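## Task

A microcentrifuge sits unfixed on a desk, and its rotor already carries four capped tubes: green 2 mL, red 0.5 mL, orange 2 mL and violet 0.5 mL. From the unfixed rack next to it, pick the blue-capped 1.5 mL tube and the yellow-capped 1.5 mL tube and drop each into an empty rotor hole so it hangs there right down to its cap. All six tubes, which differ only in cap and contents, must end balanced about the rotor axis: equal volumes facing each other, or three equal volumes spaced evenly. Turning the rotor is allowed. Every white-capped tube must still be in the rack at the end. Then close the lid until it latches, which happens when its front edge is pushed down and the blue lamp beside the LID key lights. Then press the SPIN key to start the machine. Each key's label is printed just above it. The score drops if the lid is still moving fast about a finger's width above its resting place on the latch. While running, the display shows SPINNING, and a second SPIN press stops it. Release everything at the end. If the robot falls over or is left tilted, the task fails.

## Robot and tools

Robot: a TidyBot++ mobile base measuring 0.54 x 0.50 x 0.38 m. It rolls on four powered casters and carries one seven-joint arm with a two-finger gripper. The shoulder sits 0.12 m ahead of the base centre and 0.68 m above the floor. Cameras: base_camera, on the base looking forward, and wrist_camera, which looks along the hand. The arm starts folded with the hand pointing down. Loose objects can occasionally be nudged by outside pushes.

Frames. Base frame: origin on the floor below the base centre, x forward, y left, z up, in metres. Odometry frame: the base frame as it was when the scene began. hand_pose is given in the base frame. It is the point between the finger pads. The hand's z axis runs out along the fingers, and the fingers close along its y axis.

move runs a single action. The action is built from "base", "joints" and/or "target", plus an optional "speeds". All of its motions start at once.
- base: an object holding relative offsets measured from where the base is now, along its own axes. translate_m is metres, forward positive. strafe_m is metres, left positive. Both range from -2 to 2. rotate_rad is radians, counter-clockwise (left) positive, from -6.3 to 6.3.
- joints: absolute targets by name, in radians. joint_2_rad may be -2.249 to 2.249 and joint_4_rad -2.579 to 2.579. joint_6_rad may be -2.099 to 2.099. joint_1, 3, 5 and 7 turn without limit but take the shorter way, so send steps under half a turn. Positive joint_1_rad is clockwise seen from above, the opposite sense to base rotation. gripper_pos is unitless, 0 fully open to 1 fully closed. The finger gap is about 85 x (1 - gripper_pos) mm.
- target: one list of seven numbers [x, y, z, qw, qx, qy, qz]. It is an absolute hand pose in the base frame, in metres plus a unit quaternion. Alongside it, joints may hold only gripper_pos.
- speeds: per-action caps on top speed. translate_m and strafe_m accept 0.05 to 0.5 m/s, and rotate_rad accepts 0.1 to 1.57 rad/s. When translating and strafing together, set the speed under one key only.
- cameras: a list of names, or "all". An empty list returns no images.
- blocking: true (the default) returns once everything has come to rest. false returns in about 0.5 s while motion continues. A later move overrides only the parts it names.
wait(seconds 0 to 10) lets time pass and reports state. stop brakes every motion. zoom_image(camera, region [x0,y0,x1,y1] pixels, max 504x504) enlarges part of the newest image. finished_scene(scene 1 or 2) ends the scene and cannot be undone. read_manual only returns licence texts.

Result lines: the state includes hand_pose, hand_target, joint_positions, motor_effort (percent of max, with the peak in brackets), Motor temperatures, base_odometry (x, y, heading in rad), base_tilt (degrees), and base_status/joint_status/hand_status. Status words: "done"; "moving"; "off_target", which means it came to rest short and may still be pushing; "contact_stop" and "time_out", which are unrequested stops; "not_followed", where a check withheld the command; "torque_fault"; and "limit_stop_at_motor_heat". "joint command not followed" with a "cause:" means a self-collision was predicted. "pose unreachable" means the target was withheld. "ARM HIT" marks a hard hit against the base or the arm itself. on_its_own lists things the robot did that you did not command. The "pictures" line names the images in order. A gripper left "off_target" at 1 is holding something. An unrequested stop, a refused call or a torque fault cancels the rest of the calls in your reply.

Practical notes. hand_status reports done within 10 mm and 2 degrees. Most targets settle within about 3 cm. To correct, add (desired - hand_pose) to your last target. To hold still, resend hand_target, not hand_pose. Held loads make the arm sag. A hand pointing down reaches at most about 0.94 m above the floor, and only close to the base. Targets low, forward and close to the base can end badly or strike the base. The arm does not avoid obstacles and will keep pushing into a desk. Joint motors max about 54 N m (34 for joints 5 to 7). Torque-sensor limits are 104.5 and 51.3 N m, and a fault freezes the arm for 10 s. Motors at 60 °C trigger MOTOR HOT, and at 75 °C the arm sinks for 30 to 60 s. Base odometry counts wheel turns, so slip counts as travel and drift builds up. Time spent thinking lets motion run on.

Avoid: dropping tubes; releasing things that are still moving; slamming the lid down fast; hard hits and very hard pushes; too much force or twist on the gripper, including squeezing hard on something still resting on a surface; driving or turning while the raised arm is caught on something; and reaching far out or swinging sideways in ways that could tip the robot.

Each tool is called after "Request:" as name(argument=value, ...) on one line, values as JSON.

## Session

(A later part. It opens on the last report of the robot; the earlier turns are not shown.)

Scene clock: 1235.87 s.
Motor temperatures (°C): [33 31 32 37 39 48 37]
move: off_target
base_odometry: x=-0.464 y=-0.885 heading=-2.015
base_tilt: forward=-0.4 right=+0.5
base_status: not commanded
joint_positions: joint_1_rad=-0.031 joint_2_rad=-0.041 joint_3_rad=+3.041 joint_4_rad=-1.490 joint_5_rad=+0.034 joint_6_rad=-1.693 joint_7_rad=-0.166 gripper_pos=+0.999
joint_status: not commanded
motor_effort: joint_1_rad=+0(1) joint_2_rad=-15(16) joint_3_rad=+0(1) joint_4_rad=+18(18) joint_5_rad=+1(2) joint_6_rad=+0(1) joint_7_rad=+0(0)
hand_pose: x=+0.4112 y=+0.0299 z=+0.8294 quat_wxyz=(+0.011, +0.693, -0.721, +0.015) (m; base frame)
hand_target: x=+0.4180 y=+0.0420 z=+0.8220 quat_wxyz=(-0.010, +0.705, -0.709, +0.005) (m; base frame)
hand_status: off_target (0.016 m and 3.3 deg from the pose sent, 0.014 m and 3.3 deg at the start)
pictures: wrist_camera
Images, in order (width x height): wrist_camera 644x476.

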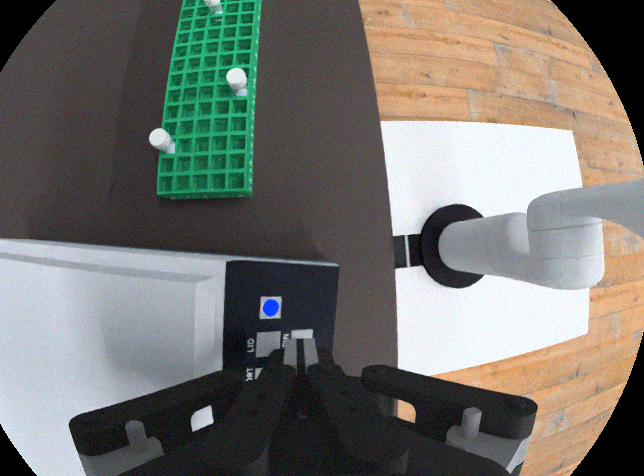

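Request:
move(target=[0.418,0.045,0.811,-0.010,0.705,-0.709,0.005], cameras=["wrist_camera"])

Request:
move(target=[0.418,0.045,0.802,-0.010,0.705,-0.709,0.005], cameras=["wrist_camera"])

Scene clock: 1257.83 s.
Motor temperatures (°C): [33 31 32 37 39 48 37]
move: off_target
base_odometry: x=-0.464 y=-0.885 heading=-2.015
base_tilt: forward=-0.4 right=+0.5
base_status: not commanded
joint_positions: joint_1_rad=-0.031 joint_2_rad=-0.041 joint_3_rad=+3.041 joint_4_rad=-1.522 joint_5_rad=+0.034 joint_6_rad=-1.656 joint_7_rad=-0.166 gripper_pos=+0.999
joint_status: not commanded
motor_effort: joint_1_rad=+0(1) joint_2_rad=-15(16) joint_3_rad=+0(1) joint_4_rad=+18(19) joint_5_rad=+1(1) joint_6_rad=+0(1) joint_7_rad=+0(0)
hand_pose: x=+0.4136 y=+0.0301 z=+0.8192 quat_wxyz=(+0.010, +0.694, -0.720, +0.017) (m; base frame)
hand_target: x=+0.4180 y=+0.0450 z=+0.8110 quat_wxyz=(-0.010, +0.705, -0.709, +0.005) (m; base frame)
hand_status: off_target (0.018 m and 3.2 deg from the pose sent, 0.025 m and 3.3 deg at the start)
pictures: wrist_camera
Images, in order (width x height): wrist_camera 644x476.

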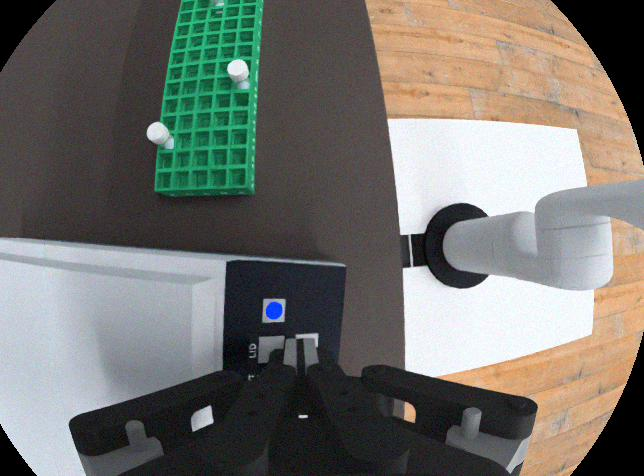

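Scene clock: 1258.47 s.
Motor temperatures (°C): [33 31 32 37 39 48 37]
move: off_target
base_odometry: x=-0.464 y=-0.885 heading=-2.015
base_tilt: forward=-0.4 right=+0.5
base_status: not commanded
joint_positions: joint_1_rad=-0.031 joint_2_rad=-0.053 joint_3_rad=+3.041 joint_4_rad=-1.535 joint_5_rad=+0.034 joint_6_rad=-1.639 joint_7_rad=-0.166 gripper_pos=+0.999
joint_status: not commanded
motor_effort: joint_1_rad=-1(1) joint_2_rad=-11(14) joint_3_rad=+0(1) joint_4_rad=+16(18) joint_5_rad=-1(1) joint_6_rad=+2(2) joint_7_rad=+0(0)
hand_pose: x=+0.4135 y=+0.0303 z=+0.8187 quat_wxyz=(+0.004, +0.694, -0.720, +0.022) (m; base frame)
hand_target: x=+0.4180 y=+0.0450 z=+0.8020 quat_wxyz=(-0.010, +0.705, -0.709, +0.005) (m; base frame)
hand_status: off_target (0.023 m and 3.1 deg from the pose sent, 0.023 m and 3.2 deg at the start)
pictures: wrist_camera
Images, in order (width x height): wrist_camera 644x476.

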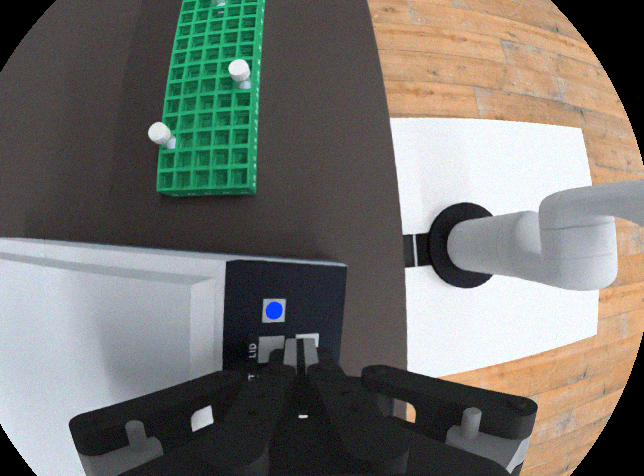

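Request:
zoom_image(camera="wrist_camera", region=[210, 260, 360, 390])

Scaled by 3.360.

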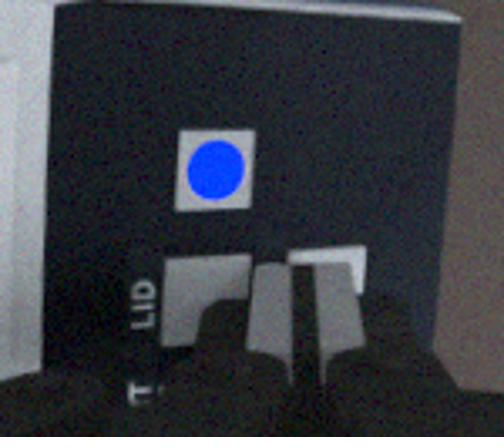

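Request:
move(target=[0.409,0.045,0.835,-0.006,0.705,-0.709,-0.002], cameras=["wrist_camera"])

Request:
zoom_image(camera="wrist_camera", region=[210, 260, 360, 390])

Scene clock: 1280.93 s.
Motor temperatures (°C): [33 31 32 37 39 48 37]
move: off_target
base_odometry: x=-0.464 y=-0.885 heading=-2.015
base_tilt: forward=-0.4 right=+0.5
base_status: not commanded
joint_positions: joint_1_rad=-0.031 joint_2_rad=-0.051 joint_3_rad=+3.041 joint_4_rad=-1.489 joint_5_rad=+0.031 joint_6_rad=-1.666 joint_7_rad=-0.166 gripper_pos=+0.999
joint_status: not commanded
motor_effort: joint_1_rad=+0(1) joint_2_rad=-14(16) joint_3_rad=+1(1) joint_4_rad=+18(19) joint_5_rad=+1(1) joint_6_rad=+0(2) joint_7_rad=+0(0)
hand_pose: x=+0.4181 y=+0.0321 z=+0.8326 quat_wxyz=(-0.004, +0.693, -0.720, +0.025) (m; base frame)
hand_target: x=+0.4090 y=+0.0450 z=+0.8350 quat_wxyz=(-0.006, +0.705, -0.709, -0.002) (m; base frame)
hand_status: off_target (0.016 m and 3.6 deg from the pose sent, 0.022 m and 3.5 deg at the start)
pictures: wrist_camera
Images, in order (width x height): wrist_camera 644x476.

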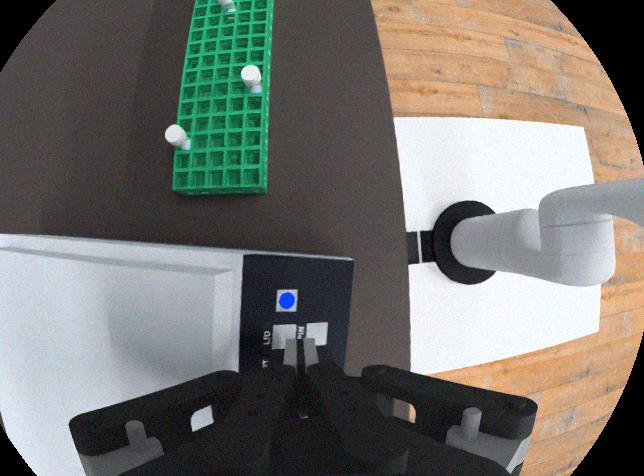

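Scaled by 3.360.

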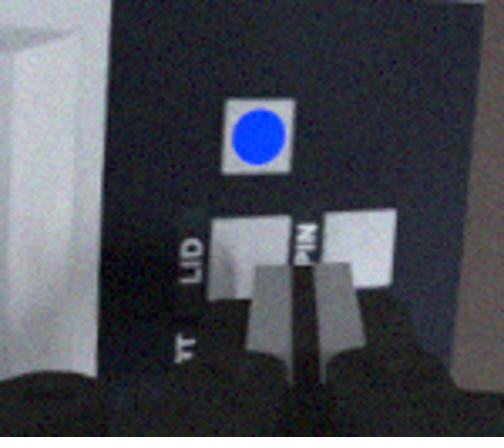

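Request:
move(target=[0.396,0.046,0.832,-0.006,0.705,-0.709,-0.006], cameras=["wrist_camera"])

Request:
zoom_image(camera="wrist_camera", region=[210, 260, 360, 390])

Scene clock: 1288.93 s.
Motor temperatures (°C): [32 31 32 37 39 48 37]
move: off_target
base_odometry: x=-0.464 y=-0.885 heading=-2.015
base_tilt: forward=-0.4 right=+0.5
base_status: not commanded
joint_positions: joint_1_rad=+0.002 joint_2_rad=-0.063 joint_3_rad=+3.015 joint_4_rad=-1.495 joint_5_rad=+0.027 joint_6_rad=-1.666 joint_7_rad=-0.166 gripper_pos=+0.999
joint_status: not commanded
motor_effort: joint_1_rad=+0(1) joint_2_rad=-14(16) joint_3_rad=+0(1) joint_4_rad=+18(18) joint_5_rad=+1(1) joint_6_rad=+0(1) joint_7_rad=+0(0)
hand_pose: x=+0.4143 y=+0.0314 z=+0.8342 quat_wxyz=(-0.007, +0.691, -0.722, +0.027) (m; base frame)
hand_target: x=+0.3960 y=+0.0460 z=+0.8320 quat_wxyz=(-0.006, +0.705, -0.709, -0.006) (m; base frame)
hand_status: off_target (0.023 m and 4.3 deg from the pose sent, 0.026 m and 4.0 deg at the start)
pictures: wrist_camera
Images, in order (width x height): wrist_camera 644x476.

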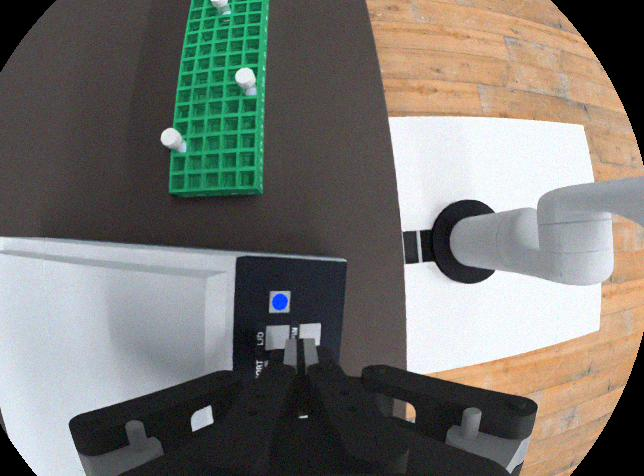

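Scaled by 3.360.

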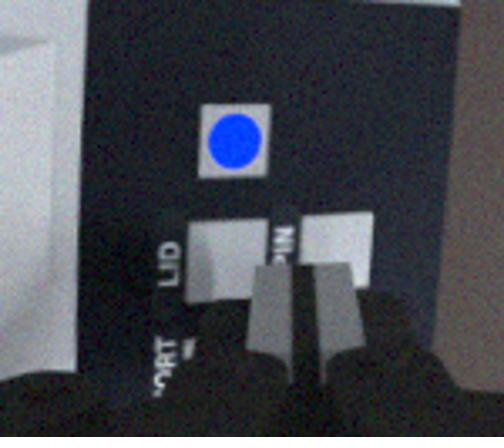

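Request:
move(target=[0.386,0.048,0.828,-0.006,0.705,-0.709,-0.006], cameras=["wrist_camera"])

Request:
zoom_image(camera="wrist_camera", region=[210, 260, 360, 390])

Scene clock: 1296.27 s.
Motor temperatures (°C): [32 31 32 37 39 48 37]
move: off_target
base_odometry: x=-0.464 y=-0.885 heading=-2.015
base_tilt: forward=-0.4 right=+0.5
base_status: not commanded
joint_positions: joint_1_rad=+0.033 joint_2_rad=-0.084 joint_3_rad=+2.982 joint_4_rad=-1.518 joint_5_rad=+0.023 joint_6_rad=-1.666 joint_7_rad=-0.166 gripper_pos=+0.999
joint_status: not commanded
motor_effort: joint_1_rad=+0(1) joint_2_rad=-13(15) joint_3_rad=+1(1) joint_4_rad=+18(19) joint_5_rad=+1(1) joint_6_rad=+0(0) joint_7_rad=+0(0)
hand_pose: x=+0.4043 y=+0.0324 z=+0.8325 quat_wxyz=(-0.005, +0.692, -0.722, +0.027) (m; base frame)
hand_target: x=+0.3860 y=+0.0480 z=+0.8280 quat_wxyz=(-0.006, +0.705, -0.709, -0.006) (m; base frame)
hand_status: off_target (0.024 m and 4.3 deg from the pose sent, 0.033 m and 4.3 deg at the start)
pictures: wrist_camera
Images, in order (width x height): wrist_camera 644x476.

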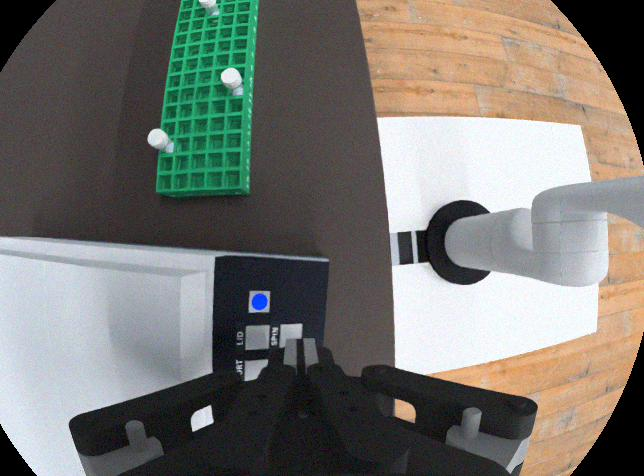

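Scaled by 3.360.

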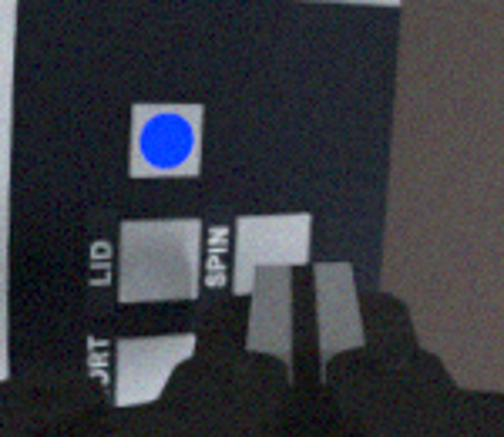

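Request:
move(target=[0.399,0.048,0.818,-0.006,0.705,-0.709,-0.006], cameras=["wrist_camera"])

Request:
zoom_image(camera="wrist_camera", region=[210, 260, 360, 390])

Scene clock: 1304.73 s.
Motor temperatures (°C): [32 31 32 37 39 48 37]
move: off_target
base_odometry: x=-0.464 y=-0.885 heading=-2.015
base_tilt: forward=-0.4 right=+0.5
base_status: not commanded
joint_positions: joint_1_rad=+0.012 joint_2_rad=-0.081 joint_3_rad=+2.998 joint_4_rad=-1.521 joint_5_rad=+0.023 joint_6_rad=-1.666 joint_7_rad=-0.166 gripper_pos=+0.999
joint_status: not commanded
motor_effort: joint_1_rad=+0(1) joint_2_rad=-13(14) joint_3_rad=+0(1) joint_4_rad=+18(18) joint_5_rad=+1(1) joint_6_rad=+0(1) joint_7_rad=+0(0)
hand_pose: x=+0.4043 y=+0.0334 z=+0.8308 quat_wxyz=(-0.004, +0.694, -0.720, +0.024) (m; base frame)
hand_target: x=+0.3990 y=+0.0480 z=+0.8180 quat_wxyz=(-0.006, +0.705, -0.709, -0.006) (m; base frame)
hand_status: off_target (0.020 m and 3.9 deg from the pose sent, 0.022 m and 4.3 deg at the start)
pictures: wrist_camera
Images, in order (width x height): wrist_camera 644x476.

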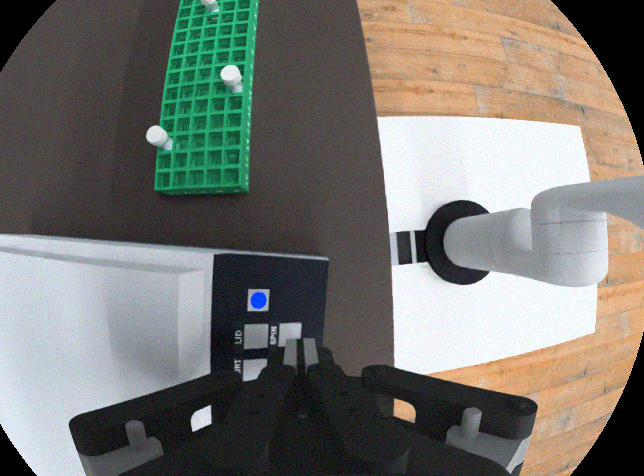

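Scaled by 3.360.

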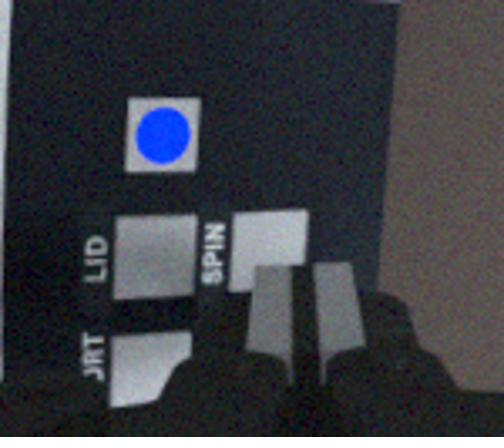

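Request:
move(target=[0.407,0.046,0.813,-0.006,0.705,-0.709,-0.006], cameras=["wrist_camera"])

Request:
zoom_image(camera="wrist_camera", region=[210, 260, 360, 390])

Scene clock: 1310.20 s.
Motor temperatures (°C): [32 31 32 37 39 48 37]
move: off_target
base_odometry: x=-0.464 y=-0.885 heading=-2.015
base_tilt: forward=-0.4 right=+0.5
base_status: not commanded
joint_positions: joint_1_rad=-0.004 joint_2_rad=-0.072 joint_3_rad=+3.020 joint_4_rad=-1.521 joint_5_rad=+0.023 joint_6_rad=-1.666 joint_7_rad=-0.166 gripper_pos=+0.999
joint_status: not commanded
motor_effort: joint_1_rad=+0(1) joint_2_rad=-13(15) joint_3_rad=+0(1) joint_4_rad=+18(19) joint_5_rad=+1(1) joint_6_rad=+0(1) joint_7_rad=+0(0)
hand_pose: x=+0.4061 y=+0.0317 z=+0.8284 quat_wxyz=(-0.001, +0.692, -0.722, +0.021) (m; base frame)
hand_target: x=+0.4070 y=+0.0460 z=+0.8130 quat_wxyz=(-0.006, +0.705, -0.709, -0.006) (m; base frame)
hand_status: off_target (0.021 m and 3.8 deg from the pose sent, 0.022 m and 3.9 deg at the start)
pictures: wrist_camera
Images, in order (width x height): wrist_camera 644x476.

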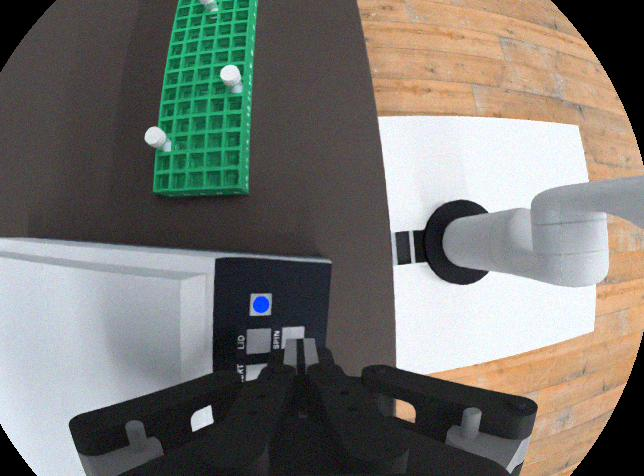

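Scaled by 3.360.

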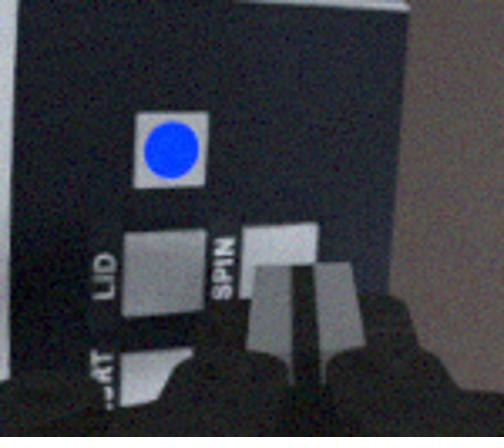

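Request:
move(target=[0.411,0.045,0.803,-0.006,0.705,-0.709,-0.006], cameras=["wrist_camera"])

Request:
zoom_image(camera="wrist_camera", region=[210, 260, 360, 390])

Scene clock: 1316.27 s.
Motor temperatures (°C): [32 31 32 37 39 48 37]
move: off_target
base_odometry: x=-0.464 y=-0.885 heading=-2.015
base_tilt: forward=-0.4 right=+0.5
base_status: not commanded
joint_positions: joint_1_rad=-0.008 joint_2_rad=-0.066 joint_3_rad=+3.026 joint_4_rad=-1.548 joint_5_rad=+0.023 joint_6_rad=-1.643 joint_7_rad=-0.166 gripper_pos=+0.999
joint_status: not commanded
motor_effort: joint_1_rad=+0(1) joint_2_rad=-14(15) joint_3_rad=+0(1) joint_4_rad=+18(19) joint_5_rad=+1(1) joint_6_rad=+0(1) joint_7_rad=+0(0)
hand_pose: x=+0.4066 y=+0.0307 z=+0.8181 quat_wxyz=(+0.003, +0.691, -0.723, +0.017) (m; base frame)
hand_target: x=+0.4110 y=+0.0450 z=+0.8030 quat_wxyz=(-0.006, +0.705, -0.709, -0.006) (m; base frame)
hand_status: off_target (0.021 m and 3.6 deg from the pose sent, 0.029 m and 3.8 deg at the start)
pictures: wrist_camera
Images, in order (width x height): wrist_camera 644x476.

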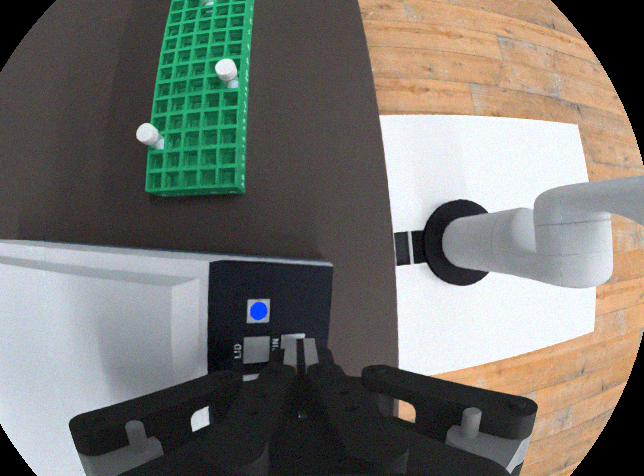

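Scaled by 3.360.

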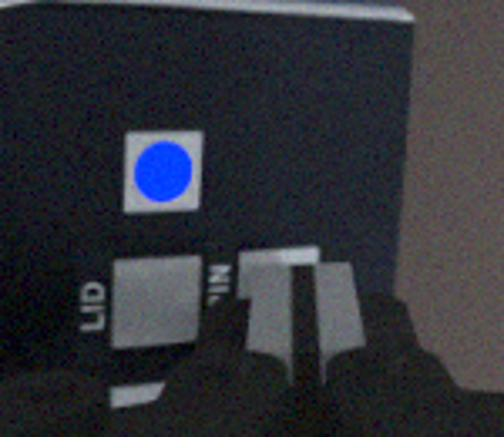

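Request:
move(target=[0.415,0.049,0.794,-0.006,0.705,-0.709,-0.006], cameras=["wrist_camera"])

Request:
zoom_image(camera="wrist_camera", region=[210, 260, 360, 390])

Scene clock: 1324.90 s.
Motor temperatures (°C): [32 31 32 37 39 48 37]
move: off_target
base_odometry: x=-0.464 y=-0.885 heading=-2.015
base_tilt: forward=-0.4 right=+0.5
base_status: not commanded
joint_positions: joint_1_rad=-0.024 joint_2_rad=-0.068 joint_3_rad=+3.037 joint_4_rad=-1.561 joint_5_rad=+0.022 joint_6_rad=-1.627 joint_7_rad=-0.166 gripper_pos=+0.999
joint_status: not commanded
motor_effort: joint_1_rad=-1(2) joint_2_rad=-8(14) joint_3_rad=+0(2) joint_4_rad=+13(18) joint_5_rad=+0(3) joint_6_rad=+1(5) joint_7_rad=+0(0)
hand_pose: x=+0.4076 y=+0.0326 z=+0.8146 quat_wxyz=(+0.000, +0.693, -0.721, +0.018) (m; base frame)
hand_target: x=+0.4150 y=+0.0490 z=+0.7940 quat_wxyz=(-0.006, +0.705, -0.709, -0.006) (m; base frame)
hand_status: off_target (0.027 m and 3.4 deg from the pose sent, 0.031 m and 3.6 deg at the start)
pictures: wrist_camera
Images, in order (width x height): wrist_camera 644x476.

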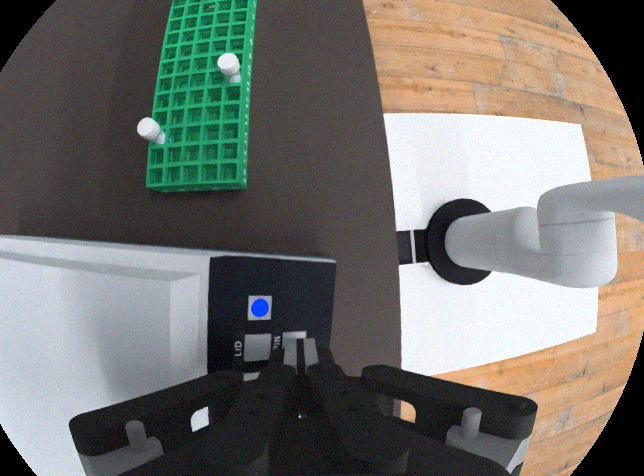

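Scaled by 3.360.

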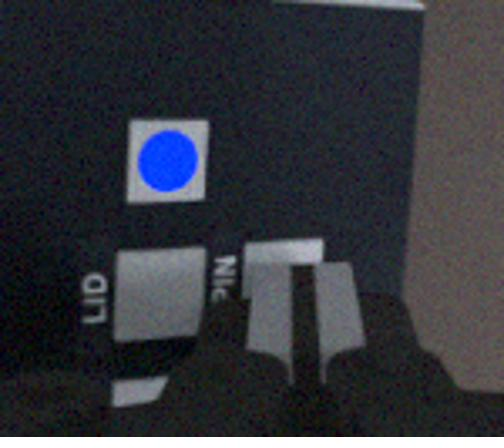

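Request:
move(target=[0.415,0.048,0.85,-0.006,0.705,-0.709,-0.006], cameras=[])

Request:
move(target=[0.44,0.07,0.98,-0.174,0.685,-0.685,0.174], cameras=["wrist_camera"])

Scene clock: 1332.13 s.
Motor temperatures (°C): [32 31 32 37 39 48 37]
move: off_target
base_odometry: x=-0.464 y=-0.885 heading=-2.015
base_tilt: forward=-0.4 right=+0.5
base_status: not commanded
joint_positions: joint_1_rad=-0.044 joint_2_rad=-0.039 joint_3_rad=+3.051 joint_4_rad=-1.421 joint_5_rad=+0.022 joint_6_rad=-1.709 joint_7_rad=-0.166 gripper_pos=+0.999
joint_status: not commanded
motor_effort: joint_1_rad=+0(1) joint_2_rad=-15(16) joint_3_rad=+0(1) joint_4_rad=+18(19) joint_5_rad=+1(1) joint_6_rad=+0(4) joint_7_rad=+0(1)
hand_pose: x=+0.4239 y=+0.0363 z=+0.8502 quat_wxyz=(-0.012, +0.694, -0.719, +0.025) (m; base frame)
hand_target: x=+0.4150 y=+0.0480 z=+0.8500 quat_wxyz=(-0.006, +0.705, -0.709, -0.006) (m; base frame)
hand_status: off_target (0.015 m and 4.0 deg from the pose sent, 0.039 m and 3.4 deg at the start)
pictures: none
No camera images: "cameras" was empty.

Scene clock: 1333.63 s.
Motor temperatures (°C): [32 31 32 37 39 48 37]
move: off_target
base_odometry: x=-0.464 y=-0.885 heading=-2.015
base_tilt: forward=-0.4 right=+0.5
base_status: not commanded
joint_positions: joint_1_rad=+0.291 joint_2_rad=-0.217 joint_3_rad=+2.743 joint_4_rad=-1.247 joint_5_rad=+0.022 joint_6_rad=-1.666 joint_7_rad=-0.166 gripper_pos=+0.999
joint_status: not commanded
motor_effort: joint_1_rad=+0(1) joint_2_rad=-6(17) joint_3_rad=+1(2) joint_4_rad=+18(19) joint_5_rad=+2(2) joint_6_rad=+3(4) joint_7_rad=+0(0)
hand_pose: x=+0.4290 y=+0.0505 z=+0.9668 quat_wxyz=(-0.138, +0.671, -0.709, +0.170) (m; base frame)
hand_target: x=+0.4400 y=+0.0700 z=+0.9800 quat_wxyz=(-0.174, +0.685, -0.685, +0.174) (m; base frame)
hand_status: off_target (0.026 m and 5.2 deg from the pose sent, 0.135 m and 25.6 deg at the start)
pictures: wrist_camera
Images, in order (width x height): wrist_camera 644x476.

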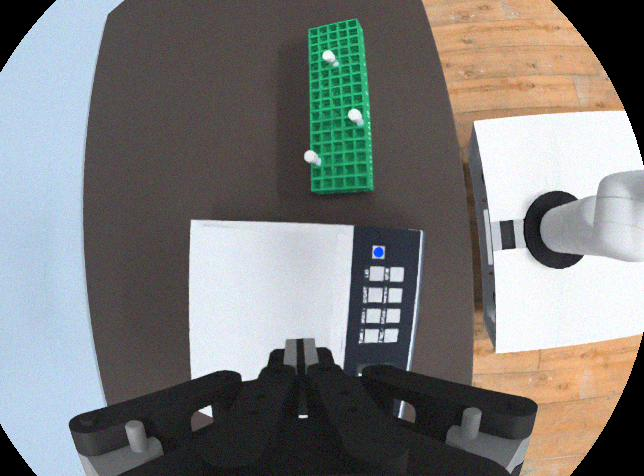

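Request:
move(target=[0.42,0.18,0.97,0.01,0.705,-0.709,-0.006], cameras=["wrist_camera"])

Request:
zoom_image(camera="wrist_camera", region=[300, 160, 450, 380])

Scene clock: 1341.03 s.
Motor temperatures (°C): [32 31 32 37 39 48 37]
move: off_target
base_odometry: x=-0.464 y=-0.885 heading=-2.015
base_tilt: forward=-0.4 right=+0.5
base_status: not commanded
joint_positions: joint_1_rad=-0.607 joint_2_rad=+0.236 joint_3_rad=+3.298 joint_4_rad=-0.672 joint_5_rad=-0.006 joint_6_rad=-2.054 joint_7_rad=-0.444 gripper_pos=+0.999
joint_status: not commanded
motor_effort: joint_1_rad=+0(1) joint_2_rad=-23(24) joint_3_rad=+0(2) joint_4_rad=+15(19) joint_5_rad=+1(2) joint_6_rad=+1(4) joint_7_rad=+0(0)
hand_pose: x=+0.4746 y=+0.1892 z=+0.9786 quat_wxyz=(-0.081, +0.710, -0.698, +0.045) (m; base frame)
hand_target: x=+0.4612 y=+0.2021 z=+0.9725 quat_wxyz=(-0.062, +0.704, -0.708, +0.015) (m; base frame)
hand_status: off_target (0.056 m and 12.0 deg from the pose sent, 0.130 m and 26.7 deg at the start; a joint's target at an end of its range on 58 of 58 steps)
pictures: wrist_camera
Images, in order (width x height): wrist_camera 644x476.

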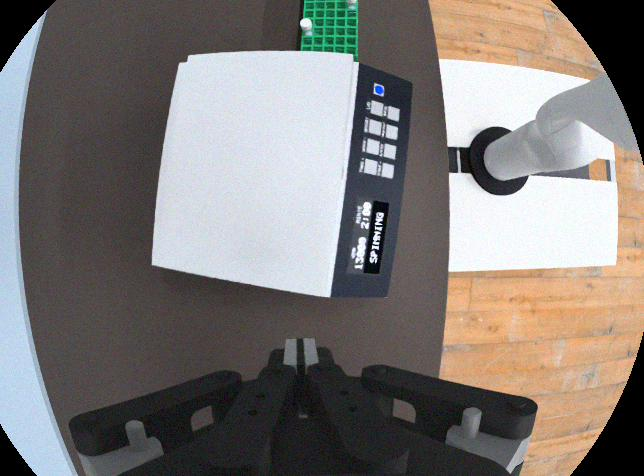

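Scaled by 2.291.

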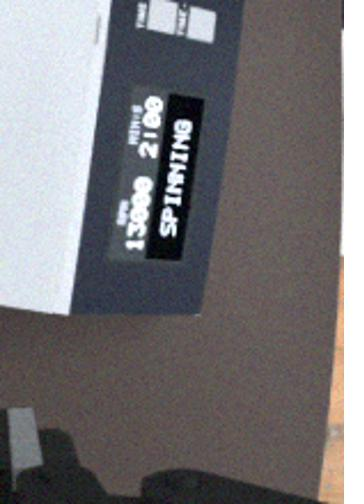

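Request:
finished_scene(scene=1)

The scene is finished: the task was done.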